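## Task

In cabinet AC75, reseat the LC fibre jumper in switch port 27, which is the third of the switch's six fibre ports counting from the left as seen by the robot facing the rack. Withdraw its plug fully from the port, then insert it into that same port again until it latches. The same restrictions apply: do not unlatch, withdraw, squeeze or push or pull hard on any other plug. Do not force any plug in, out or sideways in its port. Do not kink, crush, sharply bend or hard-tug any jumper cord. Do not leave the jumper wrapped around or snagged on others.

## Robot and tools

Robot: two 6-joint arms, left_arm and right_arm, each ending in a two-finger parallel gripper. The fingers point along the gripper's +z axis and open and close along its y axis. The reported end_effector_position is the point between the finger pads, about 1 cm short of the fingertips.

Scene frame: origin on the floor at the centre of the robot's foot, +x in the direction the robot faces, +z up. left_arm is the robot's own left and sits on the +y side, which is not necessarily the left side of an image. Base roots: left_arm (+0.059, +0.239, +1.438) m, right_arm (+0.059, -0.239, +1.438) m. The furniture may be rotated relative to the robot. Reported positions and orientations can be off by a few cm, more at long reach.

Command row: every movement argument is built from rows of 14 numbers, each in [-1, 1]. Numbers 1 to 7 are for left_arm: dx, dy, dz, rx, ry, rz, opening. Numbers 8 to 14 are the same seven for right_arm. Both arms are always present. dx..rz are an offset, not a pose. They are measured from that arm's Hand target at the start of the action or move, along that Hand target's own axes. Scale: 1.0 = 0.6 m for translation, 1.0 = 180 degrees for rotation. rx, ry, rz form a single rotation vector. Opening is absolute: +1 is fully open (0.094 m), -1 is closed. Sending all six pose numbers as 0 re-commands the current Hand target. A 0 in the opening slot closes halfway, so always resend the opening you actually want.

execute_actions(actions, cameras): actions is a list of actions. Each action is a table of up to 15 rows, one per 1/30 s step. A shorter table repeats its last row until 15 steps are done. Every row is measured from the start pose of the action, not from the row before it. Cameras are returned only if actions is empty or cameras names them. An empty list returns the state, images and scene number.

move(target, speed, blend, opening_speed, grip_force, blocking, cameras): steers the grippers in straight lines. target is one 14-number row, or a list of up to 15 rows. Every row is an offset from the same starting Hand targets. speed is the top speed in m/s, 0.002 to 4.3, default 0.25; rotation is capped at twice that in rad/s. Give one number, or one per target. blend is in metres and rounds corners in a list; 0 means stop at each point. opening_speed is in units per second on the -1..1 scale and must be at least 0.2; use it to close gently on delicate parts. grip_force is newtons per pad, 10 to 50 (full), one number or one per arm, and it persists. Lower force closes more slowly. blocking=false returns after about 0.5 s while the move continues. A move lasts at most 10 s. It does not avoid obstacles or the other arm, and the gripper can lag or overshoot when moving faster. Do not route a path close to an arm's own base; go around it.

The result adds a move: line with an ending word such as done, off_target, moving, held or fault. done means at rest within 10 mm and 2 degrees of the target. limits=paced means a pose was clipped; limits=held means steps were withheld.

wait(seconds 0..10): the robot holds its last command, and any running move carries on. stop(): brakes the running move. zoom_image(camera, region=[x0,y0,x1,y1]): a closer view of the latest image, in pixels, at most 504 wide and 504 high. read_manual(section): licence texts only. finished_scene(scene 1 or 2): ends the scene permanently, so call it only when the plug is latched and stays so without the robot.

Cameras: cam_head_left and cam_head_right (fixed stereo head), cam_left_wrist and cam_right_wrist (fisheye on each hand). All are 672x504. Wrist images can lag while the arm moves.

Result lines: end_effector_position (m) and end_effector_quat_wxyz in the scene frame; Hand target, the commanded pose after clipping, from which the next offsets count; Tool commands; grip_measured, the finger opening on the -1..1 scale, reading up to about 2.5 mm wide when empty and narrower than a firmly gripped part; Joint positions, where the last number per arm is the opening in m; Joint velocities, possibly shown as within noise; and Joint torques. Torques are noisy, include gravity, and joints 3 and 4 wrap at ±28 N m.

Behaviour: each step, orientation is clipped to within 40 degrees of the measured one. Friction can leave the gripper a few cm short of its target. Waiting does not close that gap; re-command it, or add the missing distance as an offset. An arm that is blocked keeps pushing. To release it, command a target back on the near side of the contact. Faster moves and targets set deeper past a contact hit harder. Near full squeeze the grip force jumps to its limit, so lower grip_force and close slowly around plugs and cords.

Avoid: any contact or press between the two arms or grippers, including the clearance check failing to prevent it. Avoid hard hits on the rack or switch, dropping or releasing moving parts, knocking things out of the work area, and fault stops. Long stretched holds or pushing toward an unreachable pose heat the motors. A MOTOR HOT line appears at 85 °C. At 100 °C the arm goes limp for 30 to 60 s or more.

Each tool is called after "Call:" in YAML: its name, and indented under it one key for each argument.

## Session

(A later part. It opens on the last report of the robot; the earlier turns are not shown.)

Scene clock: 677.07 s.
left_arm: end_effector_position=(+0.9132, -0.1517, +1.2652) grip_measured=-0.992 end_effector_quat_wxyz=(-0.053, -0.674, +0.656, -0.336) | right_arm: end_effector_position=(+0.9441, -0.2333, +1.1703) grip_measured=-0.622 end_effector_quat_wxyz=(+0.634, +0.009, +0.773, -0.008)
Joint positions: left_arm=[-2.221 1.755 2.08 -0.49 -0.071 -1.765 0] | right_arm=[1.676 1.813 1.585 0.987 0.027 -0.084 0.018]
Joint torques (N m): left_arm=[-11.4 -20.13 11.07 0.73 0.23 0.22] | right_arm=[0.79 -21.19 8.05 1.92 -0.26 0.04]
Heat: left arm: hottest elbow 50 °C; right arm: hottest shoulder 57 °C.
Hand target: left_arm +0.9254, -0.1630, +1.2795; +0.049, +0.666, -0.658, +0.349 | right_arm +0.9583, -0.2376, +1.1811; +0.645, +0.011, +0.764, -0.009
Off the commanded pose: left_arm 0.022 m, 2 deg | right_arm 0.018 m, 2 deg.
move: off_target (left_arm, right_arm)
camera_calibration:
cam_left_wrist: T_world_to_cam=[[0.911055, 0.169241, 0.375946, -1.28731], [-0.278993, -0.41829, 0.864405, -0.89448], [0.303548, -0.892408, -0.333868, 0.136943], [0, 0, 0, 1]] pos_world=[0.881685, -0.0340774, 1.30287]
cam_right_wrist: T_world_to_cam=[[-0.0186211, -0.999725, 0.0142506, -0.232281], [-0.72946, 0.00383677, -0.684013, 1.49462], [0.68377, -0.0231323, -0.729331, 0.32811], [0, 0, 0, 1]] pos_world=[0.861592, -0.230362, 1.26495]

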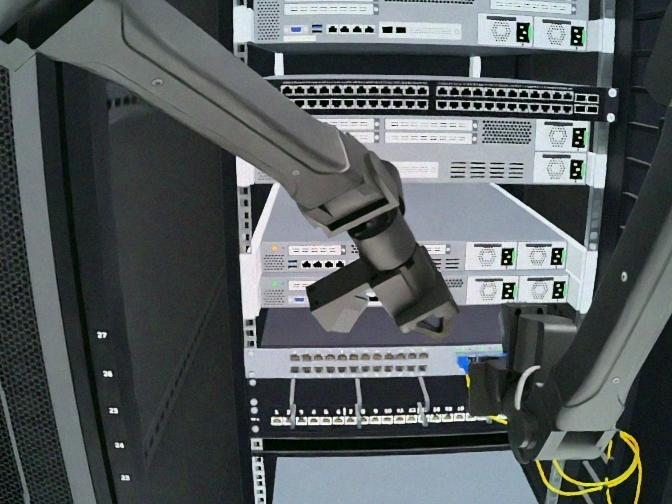

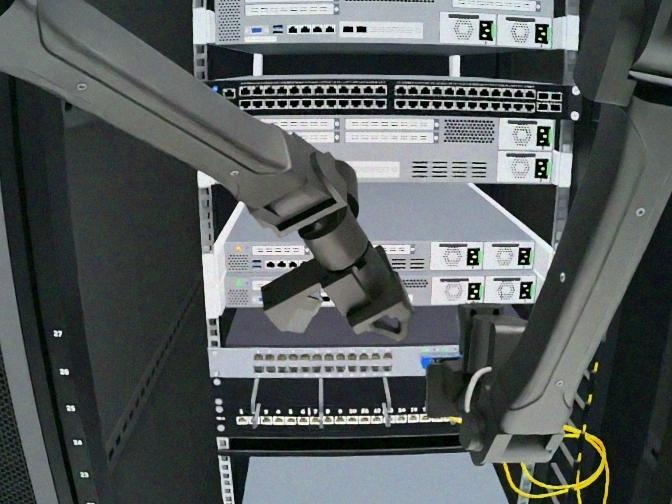

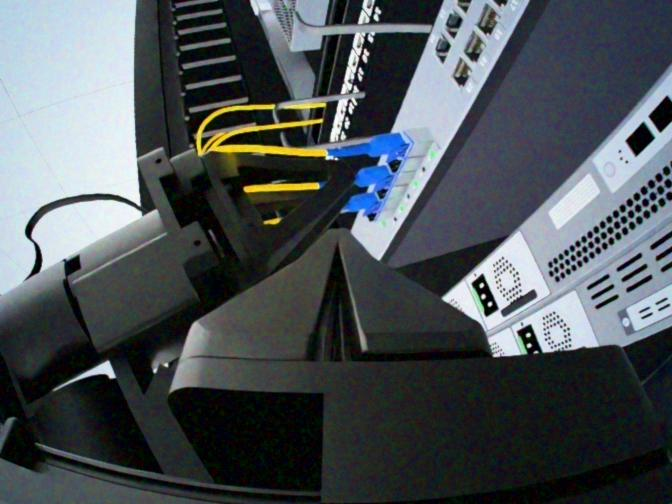

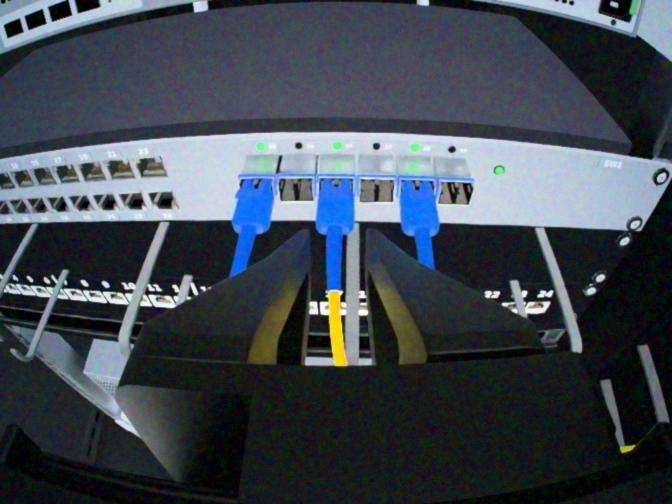

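Call:
move:
  target: [0,0,0,0,0,0,-1, -0.0004,0.0015,0.0066,-0.003,0,-0.0005,-0.62]
  speed: 0.04
  cameras: ["cam_right_wrist"]

Call:
zoom_image:
  camera: "cam_right_wrist"
  region: [260, 150, 420, 290]

Scene clock: 686.00 s.
left_arm: end_effector_position=(+0.9132, -0.1517, +1.2652) grip_measured=-0.992 end_effector_quat_wxyz=(-0.053, -0.674, +0.656, -0.336) | right_arm: end_effector_position=(+0.9507, -0.2321, +1.1746) grip_measured=-0.622 end_effector_quat_wxyz=(+0.637, +0.006, +0.771, -0.005)
Joint positions: left_arm=[-2.221 1.755 2.08 -0.49 -0.071 -1.765 0] | right_arm=[1.676 1.813 1.603 0.976 0.018 -0.084 0.018]
Joint torques (N m): left_arm=[-11.52 -20.37 11.03 0.62 0.25 0.24] | right_arm=[0.67 -20.78 8.25 1.83 -0.31 0.02]
Heat: left arm: hottest elbow 49 °C; right arm: hottest shoulder 56 °C.
Hand target: left_arm +0.9254, -0.1630, +1.2795; +0.049, +0.666, -0.658, +0.349 | right_arm +0.9624, -0.2368, +1.1810; +0.645, +0.007, +0.764, -0.006
Off the commanded pose: left_arm 0.022 m, 2 deg | right_arm 0.014 m, 1 deg.
move: off_target (left_arm, right_arm)
camera_calibration:
cam_right_wrist: T_world_to_cam=[[-0.0103567, -0.999868, 0.012525, -0.236935], [-0.72421, -0.00113672, -0.689578, 1.50275], [0.689502, -0.0162125, -0.724103, 0.316704], [0, 0, 0, 1]] pos_world=[0.867482, -0.230061, 1.26856]
Images, in order (width x height): cam_right_wrist 672x504.

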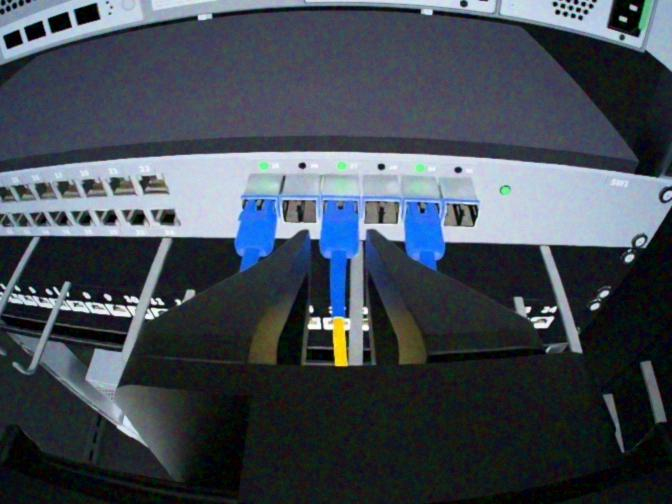

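Scaled by 3.150 from the camera's 672x504 image, which has a finer 960x720 frame.

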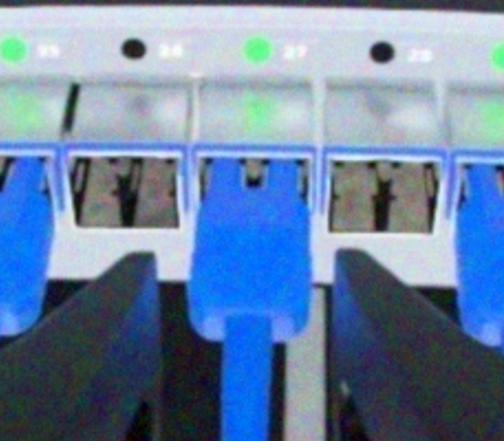

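Call:
move:
  target: [0,0,0,0,0,0,-1, 0.0117,-0.001,-0.069,0,0,0,-0.62]
  speed: 0.06

Call:
move:
  target:
    - [0,0,0,0,0,0,-1, -0.031,0,0.0032,0,0,0,-0.62]
    - [0,0,0,0,0,0,-1, -0.0119,0.001,0.064,0,0,0,-0.62]
  speed: [0.05,0.04]
  cameras: ["cam_right_wrist"]

Call:
zoom_image:
  camera: "cam_right_wrist"
  region: [260, 150, 420, 290]

Scene clock: 701.80 s.
left_arm: end_effector_position=(+0.9132, -0.1517, +1.2652) grip_measured=-0.992 end_effector_quat_wxyz=(-0.053, -0.674, +0.656, -0.336) | right_arm: end_effector_position=(+0.9091, -0.2298, +1.1520) grip_measured=-0.622 end_effector_quat_wxyz=(+0.625, +0.005, +0.780, -0.004)
Joint positions: left_arm=[-2.221 1.755 2.08 -0.49 -0.071 -1.765 0] | right_arm=[1.675 1.814 1.492 1.056 0.018 -0.084 0.018]
Joint torques (N m): left_arm=[-11.58 -20.31 11.06 0.65 0.22 0.22] | right_arm=[0.85 -22.77 4.18 2.85 -0.32 0.05]
Heat: left arm: hottest elbow 49 °C; right arm: hottest shoulder 57 °C.
Hand target: left_arm +0.9254, -0.1630, +1.2795; +0.049, +0.666, -0.658, +0.349 | right_arm +0.9204, -0.2369, +1.1809; +0.645, +0.007, +0.764, -0.006
Off the commanded pose: left_arm 0.022 m, 2 deg | right_arm 0.032 m, 3 deg.
move: off_target (left_arm, right_arm)

Scene clock: 704.37 s.
left_arm: end_effector_position=(+0.9132, -0.1517, +1.2652) grip_measured=-0.992 end_effector_quat_wxyz=(-0.053, -0.674, +0.656, -0.336) | right_arm: end_effector_position=(+0.9462, -0.2320, +1.1718) grip_measured=-0.622 end_effector_quat_wxyz=(+0.636, +0.006, +0.772, -0.005)
Joint positions: left_arm=[-2.221 1.755 2.08 -0.49 -0.071 -1.765 0] | right_arm=[1.675 1.813 1.59 0.984 0.018 -0.084 0.018]
Joint torques (N m): left_arm=[-11.75 -20.25 11.1 0.73 0.23 0.21] | right_arm=[1.03 -20.66 8.05 1.81 -0.28 0.02]
Heat: left arm: hottest elbow 49 °C; right arm: hottest shoulder 57 °C.
Hand target: left_arm +0.9254, -0.1630, +1.2795; +0.049, +0.666, -0.658, +0.349 | right_arm +0.9593, -0.2370, +1.1813; +0.645, +0.007, +0.764, -0.006
Off the commanded pose: left_arm 0.022 m, 2 deg | right_arm 0.017 m, 1 deg.
move: off_target (left_arm, right_arm)
camera_calibration:
cam_right_wrist: T_world_to_cam=[[-0.00972872, -0.999872, 0.0126955, -0.237606], [-0.727327, -0.00163705, -0.686289, 1.49653], [0.686222, -0.0159105, -0.727218, 0.324639], [0, 0, 0, 1]] pos_world=[0.863382, -0.229961, 1.26615]
Images, in order (width x height): cam_right_wrist 672x504.

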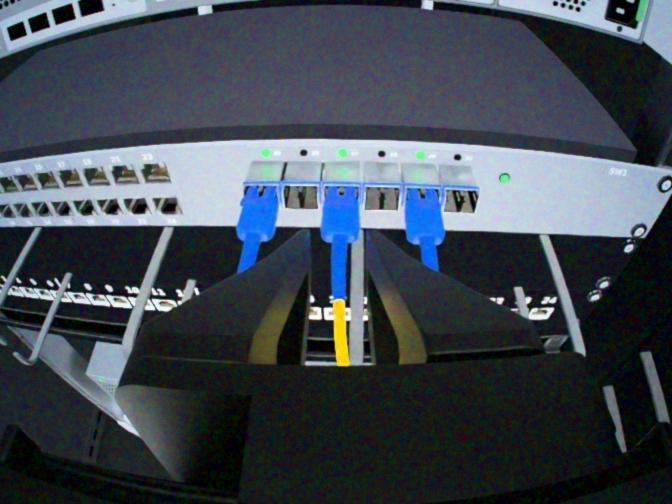

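Scaled by 3.150 from the camera's 672x504 image, which has a finer 960x720 frame.

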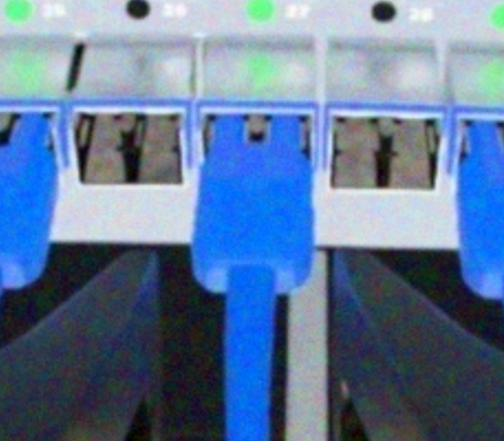

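Call:
move:
  target: [0,0,0,0,0,0,-1, 0,0,0,0,0,0,-1]
  opening_speed: 0.3
  grip_force: [50,50]
  cameras: ["cam_left_wrist","cam_right_wrist"]

Scene clock: 731.13 s.
left_arm: end_effector_position=(+0.9132, -0.1517, +1.2652) grip_measured=-0.992 end_effector_quat_wxyz=(-0.053, -0.674, +0.656, -0.336) | right_arm: end_effector_position=(+0.9462, -0.2322, +1.1718) grip_measured=-0.923 end_effector_quat_wxyz=(+0.636, +0.006, +0.772, -0.005)
Joint positions: left_arm=[-2.221 1.755 2.08 -0.49 -0.071 -1.765 0] | right_arm=[1.675 1.813 1.59 0.984 0.017 -0.084 0.004]
Joint torques (N m): left_arm=[-11.46 -20.01 11.04 0.66 0.24 0.2] | right_arm=[0.91 -20.95 8.09 1.85 -0.25 0.03]
Heat: left arm: hottest elbow 49 °C; right arm: hottest shoulder 54 °C.
Hand target: left_arm +0.9254, -0.1630, +1.2795; +0.049, +0.666, -0.658, +0.349 | right_arm +0.9593, -0.2369, +1.1813; +0.645, +0.007, +0.764, -0.006
Off the commanded pose: left_arm 0.022 m, 2 deg | right_arm 0.017 m, 1 deg.
move: off_target (left_arm, right_arm)
camera_calibration:
cam_left_wrist: T_world_to_cam=[[0.911055, 0.169241, 0.375946, -1.28731], [-0.278993, -0.41829, 0.864405, -0.89448], [0.303548, -0.892408, -0.333868, 0.136943], [0, 0, 0, 1]] pos_world=[0.881685, -0.0340774, 1.30287]
cam_right_wrist: T_world_to_cam=[[-0.00957805, -0.99987, 0.0129735, -0.238288], [-0.727328, -0.0019374, -0.686287, 1.49646], [0.686223, -0.0160093, -0.727215, 0.324608], [0, 0, 0, 1]] pos_world=[0.863382, -0.230161, 1.26615]
Images, in order (width x height): cam_left_wrist 672x504, cam_right_wrist 672x504.

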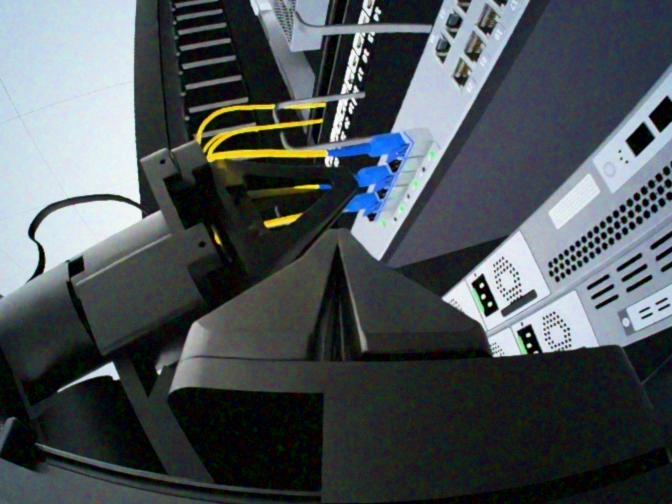

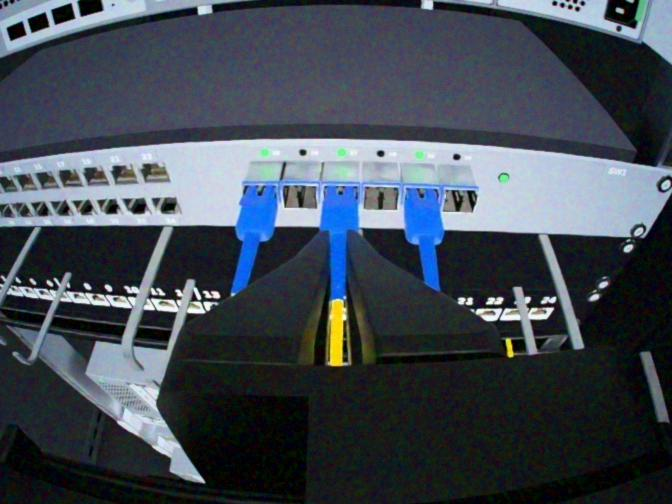

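Call:
move:
  target: [0.003,0,0.115,0,0,0,-1, 0,0,0,0,0,0,-1]
  speed: 0.1
  cameras: ["cam_left_wrist","cam_right_wrist"]

Scene clock: 745.37 s.
left_arm: end_effector_position=(+0.9533, -0.1847, +1.2340) grip_measured=-0.992 end_effector_quat_wxyz=(-0.046, -0.674, +0.651, -0.346) | right_arm: end_effector_position=(+0.9462, -0.2322, +1.1718) grip_measured=-0.924 end_effector_quat_wxyz=(+0.636, +0.006, +0.772, -0.005)
Joint positions: left_arm=[-2.221 1.98 2.436 -0.593 -0.07 -1.764 0] | right_arm=[1.675 1.813 1.59 0.984 0.017 -0.084 0.004]
Joint torques (N m): left_arm=[-12.57 -19.96 11.66 0.75 0.41 0.22] | right_arm=[0.79 -21.13 8.09 1.85 -0.26 0.04]
Heat: left arm: hottest elbow 49 °C; right arm: hottest shoulder 54 °C.
Hand target: left_arm +0.9528, -0.2008, +1.2286; +0.049, +0.666, -0.658, +0.349 | right_arm +0.9593, -0.2369, +1.1813; +0.645, +0.007, +0.764, -0.006
Off the commanded pose: left_arm 0.017 m, 1 deg | right_arm 0.017 m, 1 deg.
move: off_target (left_arm, right_arm)
camera_calibration:
cam_left_wrist: T_world_to_cam=[[0.900466, 0.182936, 0.394583, -1.31687], [-0.293133, -0.414951, 0.86133, -0.85226], [0.321301, -0.891263, -0.320025, 0.0511295], [0, 0, 0, 1]] pos_world=[0.919546, -0.0671726, 1.27006]
cam_right_wrist: T_world_to_cam=[[-0.00957805, -0.99987, 0.0129735, -0.238288], [-0.727328, -0.0019374, -0.686287, 1.49646], [0.686223, -0.0160093, -0.727215, 0.324608], [0, 0, 0, 1]] pos_world=[0.863382, -0.230161, 1.26615]
Images, in order (width x height): cam_left_wrist 672x504, cam_right_wrist 672x504.

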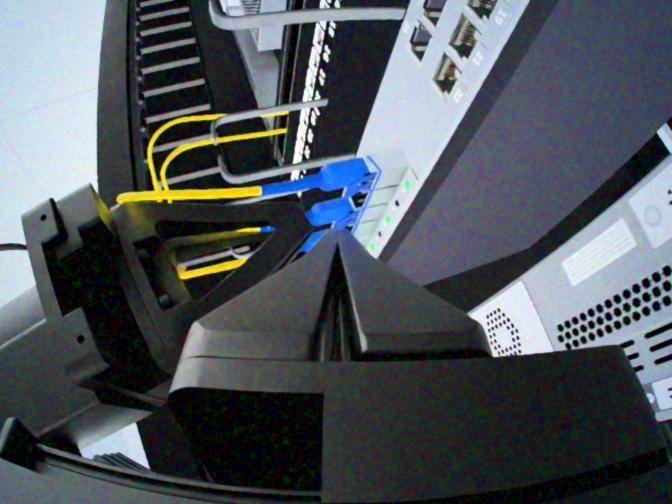

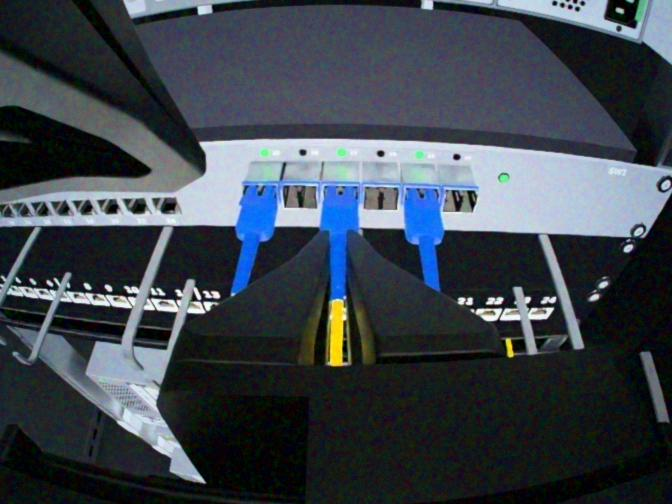

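Call:
move:
  target: [0.0375,0.0033,0.047,0,0,0,-1, 0,0,0,0,0,0,-1]
  speed: 0.06
  cameras: ["cam_left_wrist","cam_right_wrist"]

Scene clock: 759.37 s.
left_arm: end_effector_position=(+0.9633, -0.2183, +1.2225) grip_measured=-0.992 end_effector_quat_wxyz=(-0.046, -0.672, +0.652, -0.348) | right_arm: end_effector_position=(+0.9462, -0.2322, +1.1718) grip_measured=-0.924 end_effector_quat_wxyz=(+0.636, +0.006, +0.772, -0.005)
Joint positions: left_arm=[-2.248 2.183 2.785 -0.738 -0.094 -1.764 0] | right_arm=[1.675 1.813 1.59 0.984 0.017 -0.084 0.004]
Joint torques (N m): left_arm=[-13.86 -19.84 12.55 0.79 0.26 0.17] | right_arm=[0.85 -20.95 8.08 1.87 -0.26 0.03]
Heat: left arm: hottest elbow 50 °C; right arm: hottest shoulder 54 °C.
Hand target: left_arm +0.9600, -0.2346, +1.2187; +0.049, +0.666, -0.658, +0.349 | right_arm +0.9593, -0.2369, +1.1813; +0.645, +0.007, +0.764, -0.006
Off the commanded pose: left_arm 0.017 m, 1 deg | right_arm 0.017 m, 1 deg.
move: off_target (left_arm, right_arm)
camera_calibration:
cam_left_wrist: T_world_to_cam=[[0.899528, 0.180847, 0.397673, -1.31852], [-0.297512, -0.41298, 0.860775, -0.847995], [0.3199, -0.892604, -0.317683, 0.0125278], [0, 0, 0, 1]] pos_world=[0.92975, -0.100572, 1.25825]
cam_right_wrist: T_world_to_cam=[[-0.00957805, -0.99987, 0.0129735, -0.238288], [-0.727328, -0.0019374, -0.686287, 1.49646], [0.686223, -0.0160093, -0.727215, 0.324608], [0, 0, 0, 1]] pos_world=[0.863382, -0.230161, 1.26615]
Images, in order (width x height): cam_left_wrist 672x504, cam_right_wrist 672x504.

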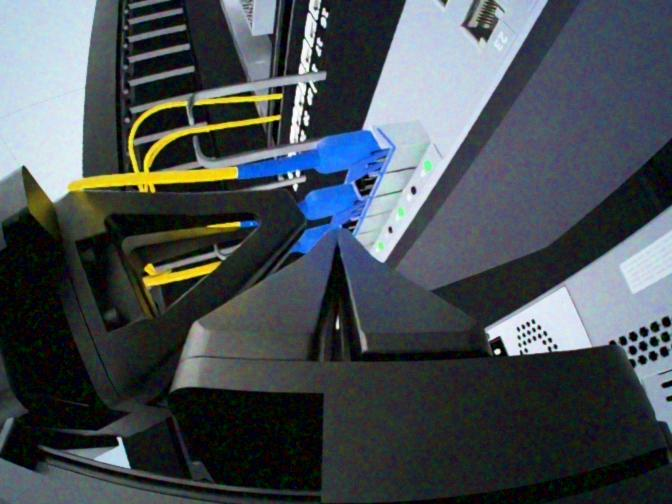

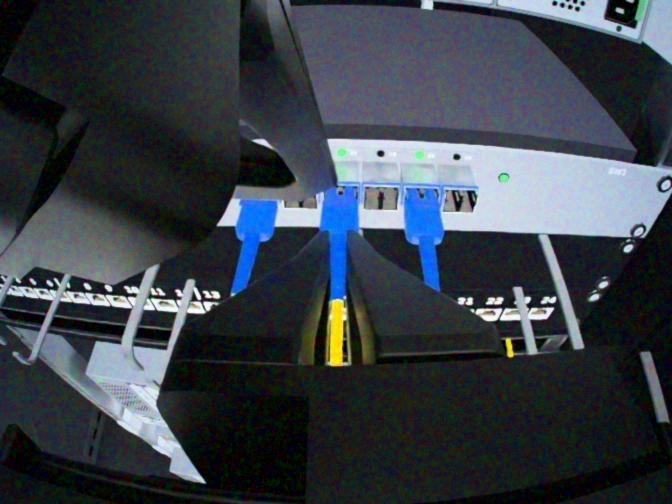

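Call:
zoom_image:
  camera: "cam_right_wrist"
  region: [200, 130, 480, 340]

Call:
zoom_image:
  camera: "cam_left_wrist"
  region: [200, 110, 460, 305]

Scaled by 1.800 from the camera's 672x504 image, which has a finer 960x720 frame.

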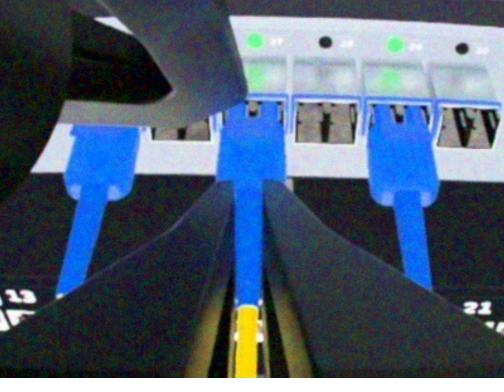

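Scaled by 1.938 from the camera's 672x504 image, which has a finer 960x720 frame.

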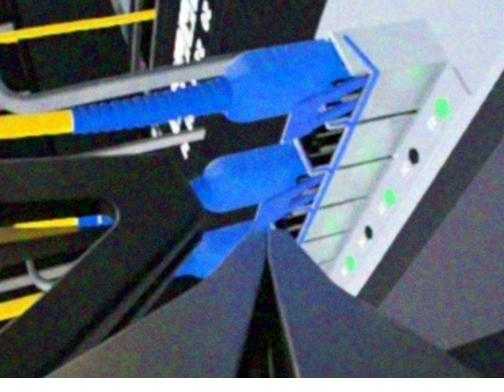

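Call:
move:
  target: [-0.0147,0.0047,0.0317,0,0,0,-1, 0,0,0,0,0,0,-1]
  speed: 0.04
  cameras: ["cam_left_wrist","cam_right_wrist"]

Call:
zoom_image:
  camera: "cam_right_wrist"
  region: [200, 130, 480, 340]

Call:
zoom_image:
  camera: "cam_left_wrist"
  region: [200, 110, 460, 305]

Scene clock: 779.57 s.
left_arm: end_effector_position=(+0.9635, -0.2288, +1.2099) grip_measured=-0.992 end_effector_quat_wxyz=(-0.045, -0.670, +0.648, -0.359) | right_arm: end_effector_position=(+0.9461, -0.2322, +1.1716) grip_measured=-0.924 end_effector_quat_wxyz=(+0.635, +0.006, +0.772, -0.005)
Joint positions: left_arm=[-2.248 2.251 2.873 -0.736 -0.083 -1.763 0] | right_arm=[1.675 1.813 1.59 0.983 0.017 -0.084 0.004]
Joint torques (N m): left_arm=[-13.1 -19.37 12.38 1.76 0.46 0.19] | right_arm=[0.79 -21.19 8.08 1.87 -0.23 0.02]
Heat: left arm: hottest elbow 54 °C; right arm: hottest shoulder 54 °C.
Hand target: left_arm +0.9660, -0.2375, +1.1987; +0.049, +0.666, -0.658, +0.349 | right_arm +0.9593, -0.2367, +1.1813; +0.645, +0.007, +0.764, -0.006
Off the commanded pose: left_arm 0.014 m, 2 deg | right_arm 0.017 m, 2 deg.
elbow stopped short (left arm): the move would have taken joint 3 (elbow) straighter than the controller allows.
move: off_target (left_arm, right_arm)
camera_calibration:
cam_left_wrist: T_world_to_cam=[[0.891429, 0.191428, 0.410742, -1.31729], [-0.311064, -0.400637, 0.861817, -0.826823], [0.329535, -0.896016, -0.297593, -0.0353491], [0, 0, 0, 1]] pos_world=[0.928729, -0.110762, 1.24312]
cam_right_wrist: T_world_to_cam=[[-0.00907629, -0.999876, 0.0128929, -0.238618], [-0.727813, -0.00223605, -0.685772, 1.49602], [0.685715, -0.0156079, -0.727702, 0.325611], [0, 0, 0, 1]] pos_world=[0.863382, -0.230161, 1.26595]
Images, in order (width x height): cam_left_wrist 672x504, cam_right_wrist 672x504.

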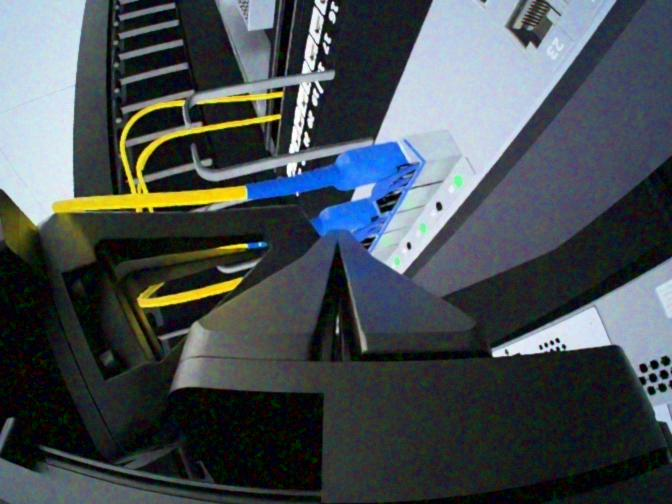

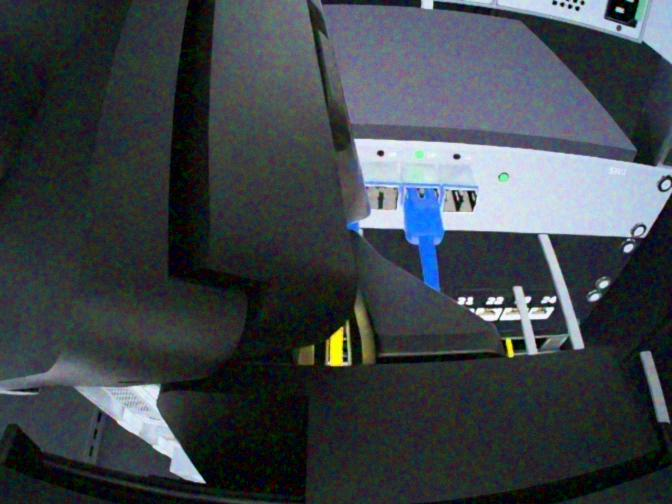

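Scaled by 1.800 from the camera's 672x504 image, which has a finer 960x720 frame.

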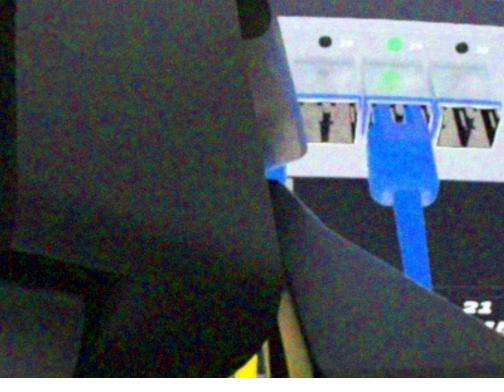

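Scaled by 1.938 from the camera's 672x504 image, which has a finer 960x720 frame.

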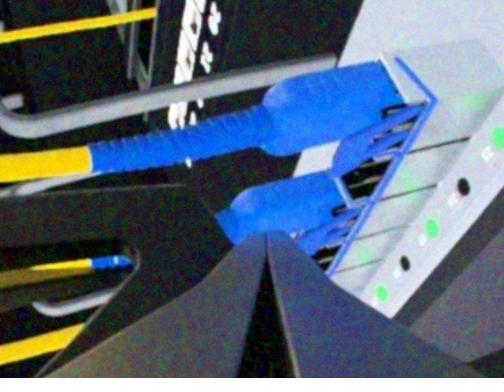

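Call:
move:
  target: [-0.0087,-0.0153,-0.0203,0,0,0,-1, 0,0,0,0,0,0,-1]
  speed: 0.06
  cameras: ["cam_left_wrist","cam_right_wrist"]

Call:
zoom_image:
  camera: "cam_right_wrist"
  region: [200, 130, 480, 340]

Call:
zoom_image:
  camera: "cam_left_wrist"
  region: [200, 110, 460, 305]

Scene clock: 798.27 s.
left_arm: end_effector_position=(+0.9630, -0.2297, +1.2106) grip_measured=-0.992 end_effector_quat_wxyz=(-0.048, -0.669, +0.649, -0.360) | right_arm: end_effector_position=(+0.9461, -0.2322, +1.1716) grip_measured=-0.924 end_effector_quat_wxyz=(+0.635, +0.006, +0.772, -0.005)
Joint positions: left_arm=[-2.248 2.251 2.875 -0.739 -0.076 -1.762 0] | right_arm=[1.675 1.813 1.59 0.983 0.017 -0.084 0.004]
Joint torques (N m): left_arm=[-12.1 -21.25 12.08 0.55 0.49 0.23] | right_arm=[0.97 -21.07 8.14 1.89 -0.27 0.03]
Heat: left arm: hottest elbow 52 °C; right arm: hottest shoulder 54 °C.
Hand target: left_arm +0.9700, -0.2256, +1.2085; +0.049, +0.666, -0.658, +0.349 | right_arm +0.9593, -0.2367, +1.1813; +0.645, +0.007, +0.764, -0.006
Off the commanded pose: left_arm 0.008 m, 2 deg | right_arm 0.017 m, 2 deg.
elbow stopped short (left arm): the move would have taken joint 3 (elbow) straighter than the controller allows.
move: off_target (right_arm)
camera_calibration:
cam_left_wrist: T_world_to_cam=[[0.892724, 0.189237, 0.40894, -1.31658], [-0.312317, -0.394329, 0.86427, -0.828333], [0.324809, -0.899274, -0.292925, -0.0375509], [0, 0, 0, 1]] pos_world=[0.92884, -0.111258, 1.24331]
cam_right_wrist: T_world_to_cam=[[-0.00907629, -0.999876, 0.0128929, -0.238618], [-0.727813, -0.00223605, -0.685772, 1.49602], [0.685715, -0.0156079, -0.727702, 0.325611], [0, 0, 0, 1]] pos_world=[0.863382, -0.230161, 1.26595]
Images, in order (width x height): cam_left_wrist 672x504, cam_right_wrist 672x504.

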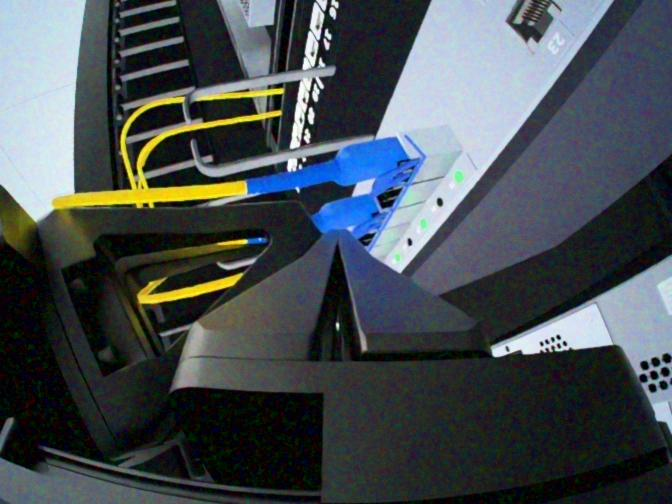

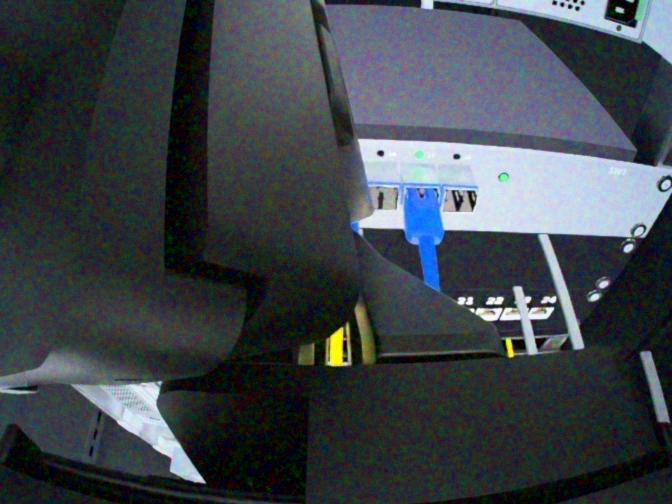

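Scaled by 1.800 from the camera's 672x504 image, which has a finer 960x720 frame.

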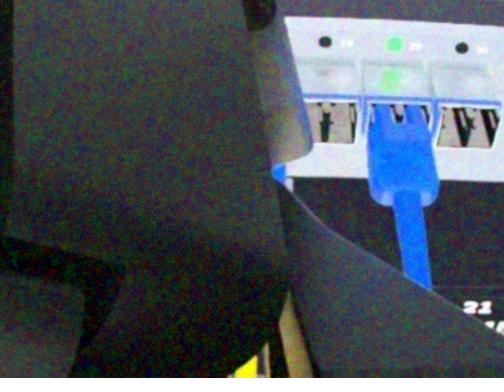

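Scaled by 1.938 from the camera's 672x504 image, which has a finer 960x720 frame.

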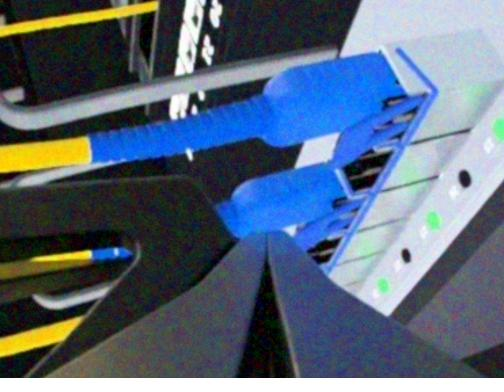

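Call:
move:
  target: [-0.0133,-0.0053,-0.0155,0.014,0.0022,0.0088,-1, 0,0,0,0,0,0,-1]
  speed: 0.06
  cameras: ["cam_left_wrist","cam_right_wrist"]

Call:
zoom_image:
  camera: "cam_right_wrist"
  region: [200, 130, 480, 340]

Call:
zoom_image:
  camera: "cam_left_wrist"
  region: [200, 110, 460, 305]

Scene clock: 817.17 s.
left_arm: end_effector_position=(+0.9610, -0.2296, +1.2122) grip_measured=-0.992 end_effector_quat_wxyz=(-0.046, -0.658, +0.658, -0.363) | right_arm: end_effector_position=(+0.9461, -0.2322, +1.1716) grip_measured=-0.924 end_effector_quat_wxyz=(+0.635, +0.006, +0.772, -0.005)
Joint positions: left_arm=[-2.248 2.212 2.798 -0.702 -0.068 -1.734 0] | right_arm=[1.675 1.813 1.59 0.983 0.017 -0.084 0.004]
Joint torques (N m): left_arm=[-11.34 -24.23 6.38 1.76 0.46 0.18] | right_arm=[1.08 -20.89 8.13 1.99 -0.23 0.04]
Heat: left arm: hottest elbow 54 °C; right arm: hottest shoulder 54 °C.
Hand target: left_arm +0.9700, -0.2136, +1.2124; +0.032, +0.656, -0.659, +0.367 | right_arm +0.9593, -0.2367, +1.1813; +0.645, +0.007, +0.764, -0.006
Off the commanded pose: left_arm 0.018 m, 2 deg | right_arm 0.017 m, 2 deg.
move: off_target (left_arm, right_arm)
camera_calibration:
cam_left_wrist: T_world_to_cam=[[0.891283, 0.16456, 0.422533, -1.33621], [-0.33433, -0.391015, 0.857514, -0.800131], [0.30633, -0.905553, -0.293488, -0.0194182], [0, 0, 0, 1]] pos_world=[0.929382, -0.11056, 1.24502]
cam_right_wrist: T_world_to_cam=[[-0.00907629, -0.999876, 0.0128929, -0.238618], [-0.727813, -0.00223605, -0.685772, 1.49602], [0.685715, -0.0156079, -0.727702, 0.325611], [0, 0, 0, 1]] pos_world=[0.863382, -0.230161, 1.26595]
Images, in order (width x height): cam_left_wrist 672x504, cam_right_wrist 672x504.

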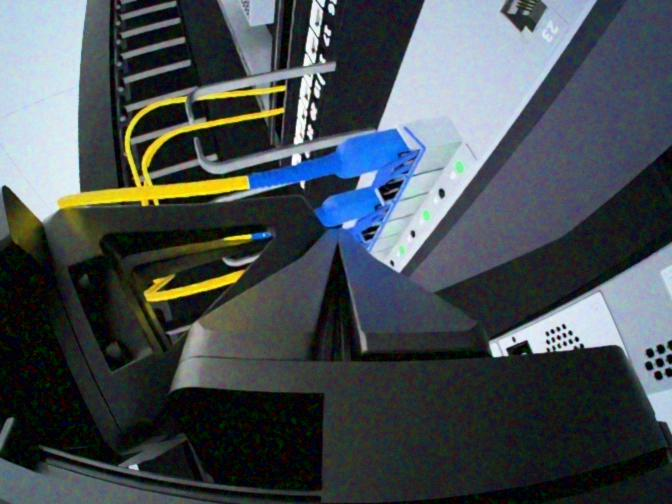

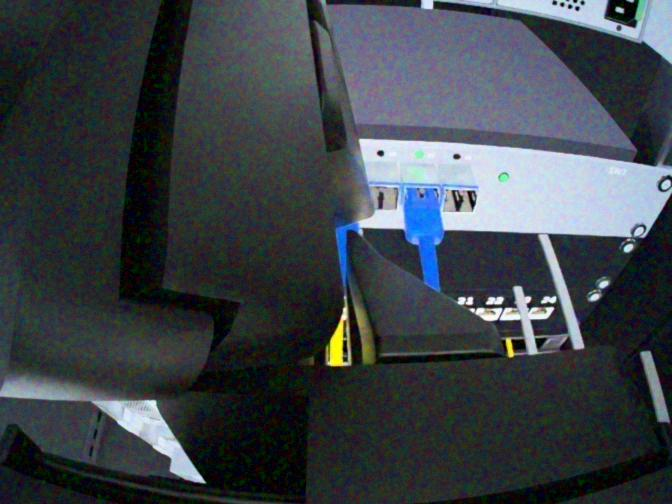

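Scaled by 1.800 from the camera's 672x504 image, which has a finer 960x720 frame.

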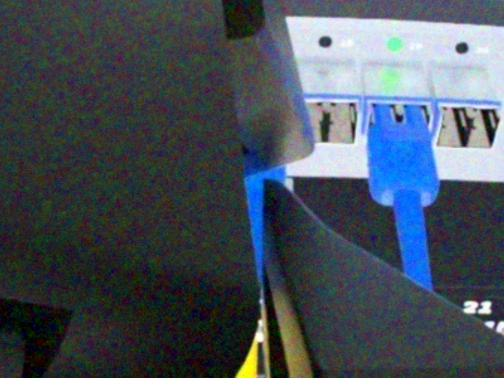

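Scaled by 1.938 from the camera's 672x504 image, which has a finer 960x720 frame.

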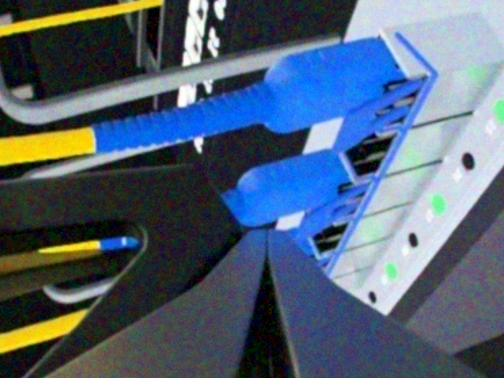

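Call:
move:
  target: [-0.0112,-0.002,-0.007,0,0,0,-1, 0,0,0,0,0,0,-1]
  speed: 0.06
  cameras: ["cam_left_wrist","cam_right_wrist"]

Call:
zoom_image:
  camera: "cam_right_wrist"
  region: [200, 130, 480, 340]

Call:
zoom_image:
  camera: "cam_left_wrist"
  region: [200, 110, 460, 305]

Scene clock: 825.80 s.
left_arm: end_effector_position=(+0.9578, -0.2289, +1.2146) grip_measured=-0.992 end_effector_quat_wxyz=(-0.049, -0.656, +0.659, -0.366) | right_arm: end_effector_position=(+0.9461, -0.2322, +1.1716) grip_measured=-0.924 end_effector_quat_wxyz=(+0.635, +0.006, +0.772, -0.005)
Joint positions: left_arm=[-2.248 2.163 2.702 -0.654 -0.059 -1.732 0] | right_arm=[1.675 1.813 1.59 0.983 0.017 -0.084 0.004]
Joint torques (N m): left_arm=[-10.81 -24 6.17 1.69 0.45 0.22] | right_arm=[1.03 -20.78 8.01 1.85 -0.25 0.02]
Heat: left arm: hottest elbow 52 °C; right arm: hottest shoulder 54 °C.
Hand target: left_arm +0.9701, -0.2056, +1.2126; +0.032, +0.656, -0.659, +0.367 | right_arm +0.9593, -0.2367, +1.1813; +0.645, +0.007, +0.764, -0.006
Off the commanded pose: left_arm 0.026 m, 2 deg | right_arm 0.017 m, 2 deg.
move: off_target (left_arm, right_arm)
camera_calibration:
cam_left_wrist: T_world_to_cam=[[0.891136, 0.163692, 0.423181, -1.33534], [-0.338139, -0.382316, 0.85994, -0.800327], [0.302554, -0.909417, -0.285344, -0.0242609], [0, 0, 0, 1]] pos_world=[0.926691, -0.109455, 1.2464]
cam_right_wrist: T_world_to_cam=[[-0.00907629, -0.999876, 0.0128929, -0.238618], [-0.727813, -0.00223605, -0.685772, 1.49602], [0.685715, -0.0156079, -0.727702, 0.325611], [0, 0, 0, 1]] pos_world=[0.863382, -0.230161, 1.26595]
Images, in order (width x height): cam_left_wrist 672x504, cam_right_wrist 672x504.

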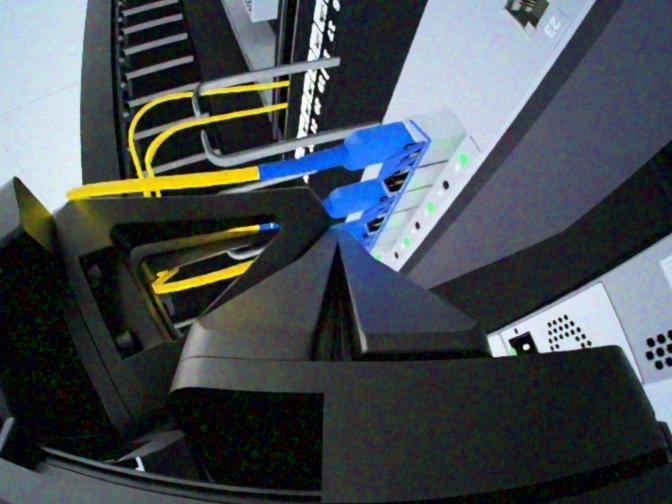

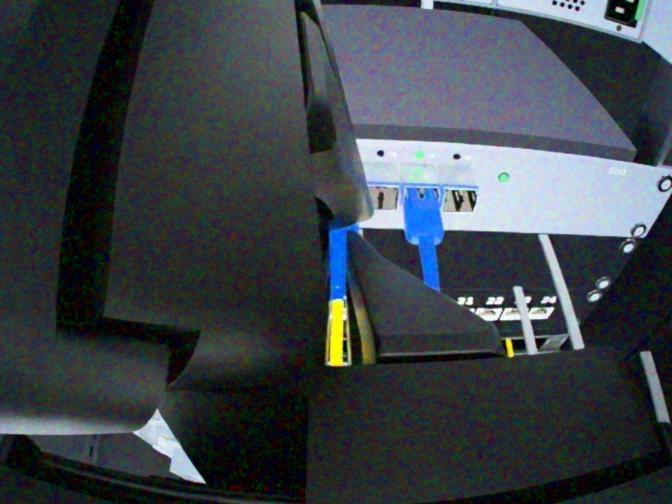

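Scaled by 1.800 from the camera's 672x504 image, which has a finer 960x720 frame.

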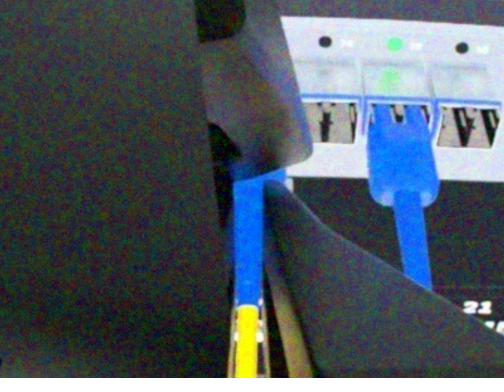

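Scaled by 1.938 from the camera's 672x504 image, which has a finer 960x720 frame.

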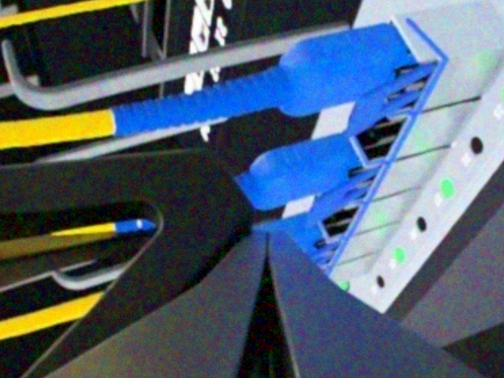

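Call:
move:
  target:
    - [-0.0225,-0.0023,-0.1065,0,0,0,-1, 0,0,0,0,0,0,-1]
    - [0.0358,0,0.0188,0,0,0,-1, 0,0,0,0,0,0,-1]
  speed: 0.1
  cameras: ["cam_left_wrist","cam_right_wrist"]

Call:
zoom_image:
  camera: "cam_right_wrist"
  region: [200, 130, 480, 340]

Call:
zoom_image:
  camera: "cam_left_wrist"
  region: [200, 110, 460, 305]

Scene clock: 855.53 s.
left_arm: end_effector_position=(+0.9773, -0.2113, +1.2198) grip_measured=-0.992 end_effector_quat_wxyz=(-0.027, -0.663, +0.652, -0.366) | right_arm: end_effector_position=(+0.9461, -0.2322, +1.1716) grip_measured=-0.924 end_effector_quat_wxyz=(+0.635, +0.006, +0.772, -0.005)
Joint positions: left_arm=[-2.232 2.21 2.83 -0.706 -0.081 -1.731 0] | right_arm=[1.675 1.813 1.59 0.983 0.017 -0.084 0.004]
Joint torques (N m): left_arm=[-13.8 -20.37 12.57 0.53 0.25 0.19] | right_arm=[0.91 -21.07 8.05 1.89 -0.24 0.03]
Heat: left arm: hottest elbow 49 °C; right arm: hottest shoulder 54 °C.
Hand target: left_arm +0.9723, -0.2295, +1.2159; +0.032, +0.656, -0.659, +0.367 | right_arm +0.9593, -0.2367, +1.1813; +0.645, +0.007, +0.764, -0.006
Off the commanded pose: left_arm 0.019 m, 1 deg | right_arm 0.017 m, 2 deg.
move: off_target (left_arm, right_arm)
camera_calibration:
cam_left_wrist: T_world_to_cam=[[0.875251, 0.183034, 0.447698, -1.36811], [-0.344121, -0.414786, 0.842338, -0.771019], [0.339876, -0.89132, -0.300056, -0.0273469], [0, 0, 0, 1]] pos_world=[0.941407, -0.0937725, 1.25375]
cam_right_wrist: T_world_to_cam=[[-0.00907629, -0.999876, 0.0128929, -0.238618], [-0.727813, -0.00223605, -0.685772, 1.49602], [0.685715, -0.0156079, -0.727702, 0.325611], [0, 0, 0, 1]] pos_world=[0.863382, -0.230161, 1.26595]
Images, in order (width x height): cam_left_wrist 672x504, cam_right_wrist 672x504.

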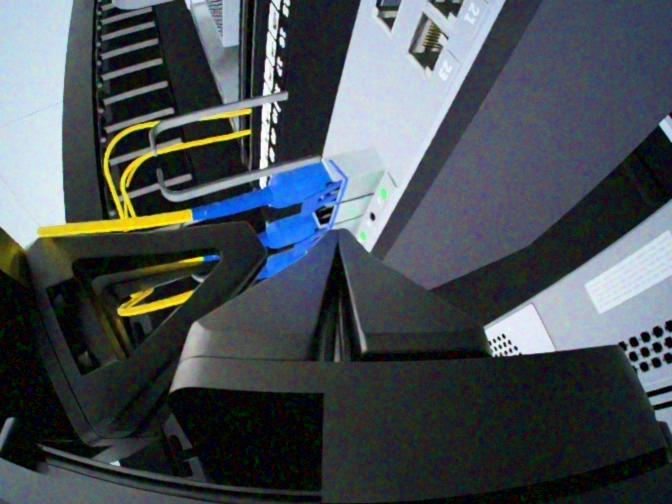

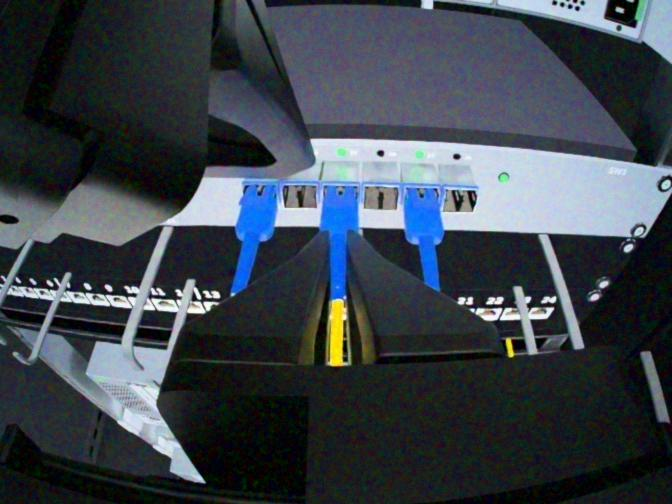

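Scaled by 1.800 from the camera's 672x504 image, which has a finer 960x720 frame.

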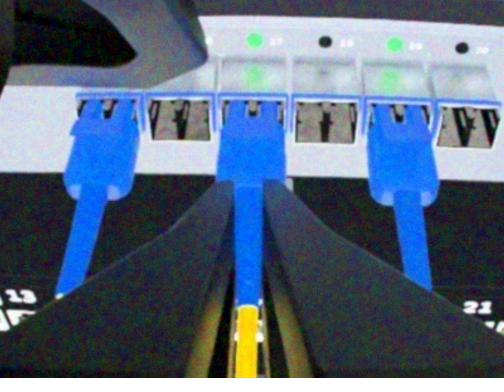

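Scaled by 1.938 from the camera's 672x504 image, which has a finer 960x720 frame.

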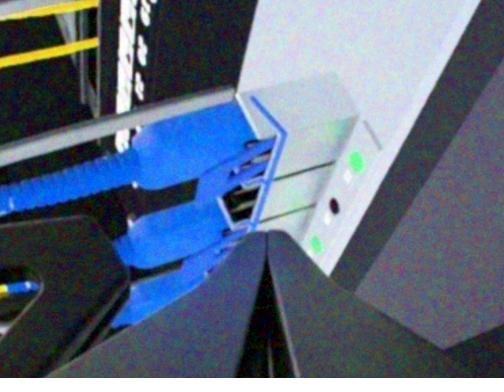

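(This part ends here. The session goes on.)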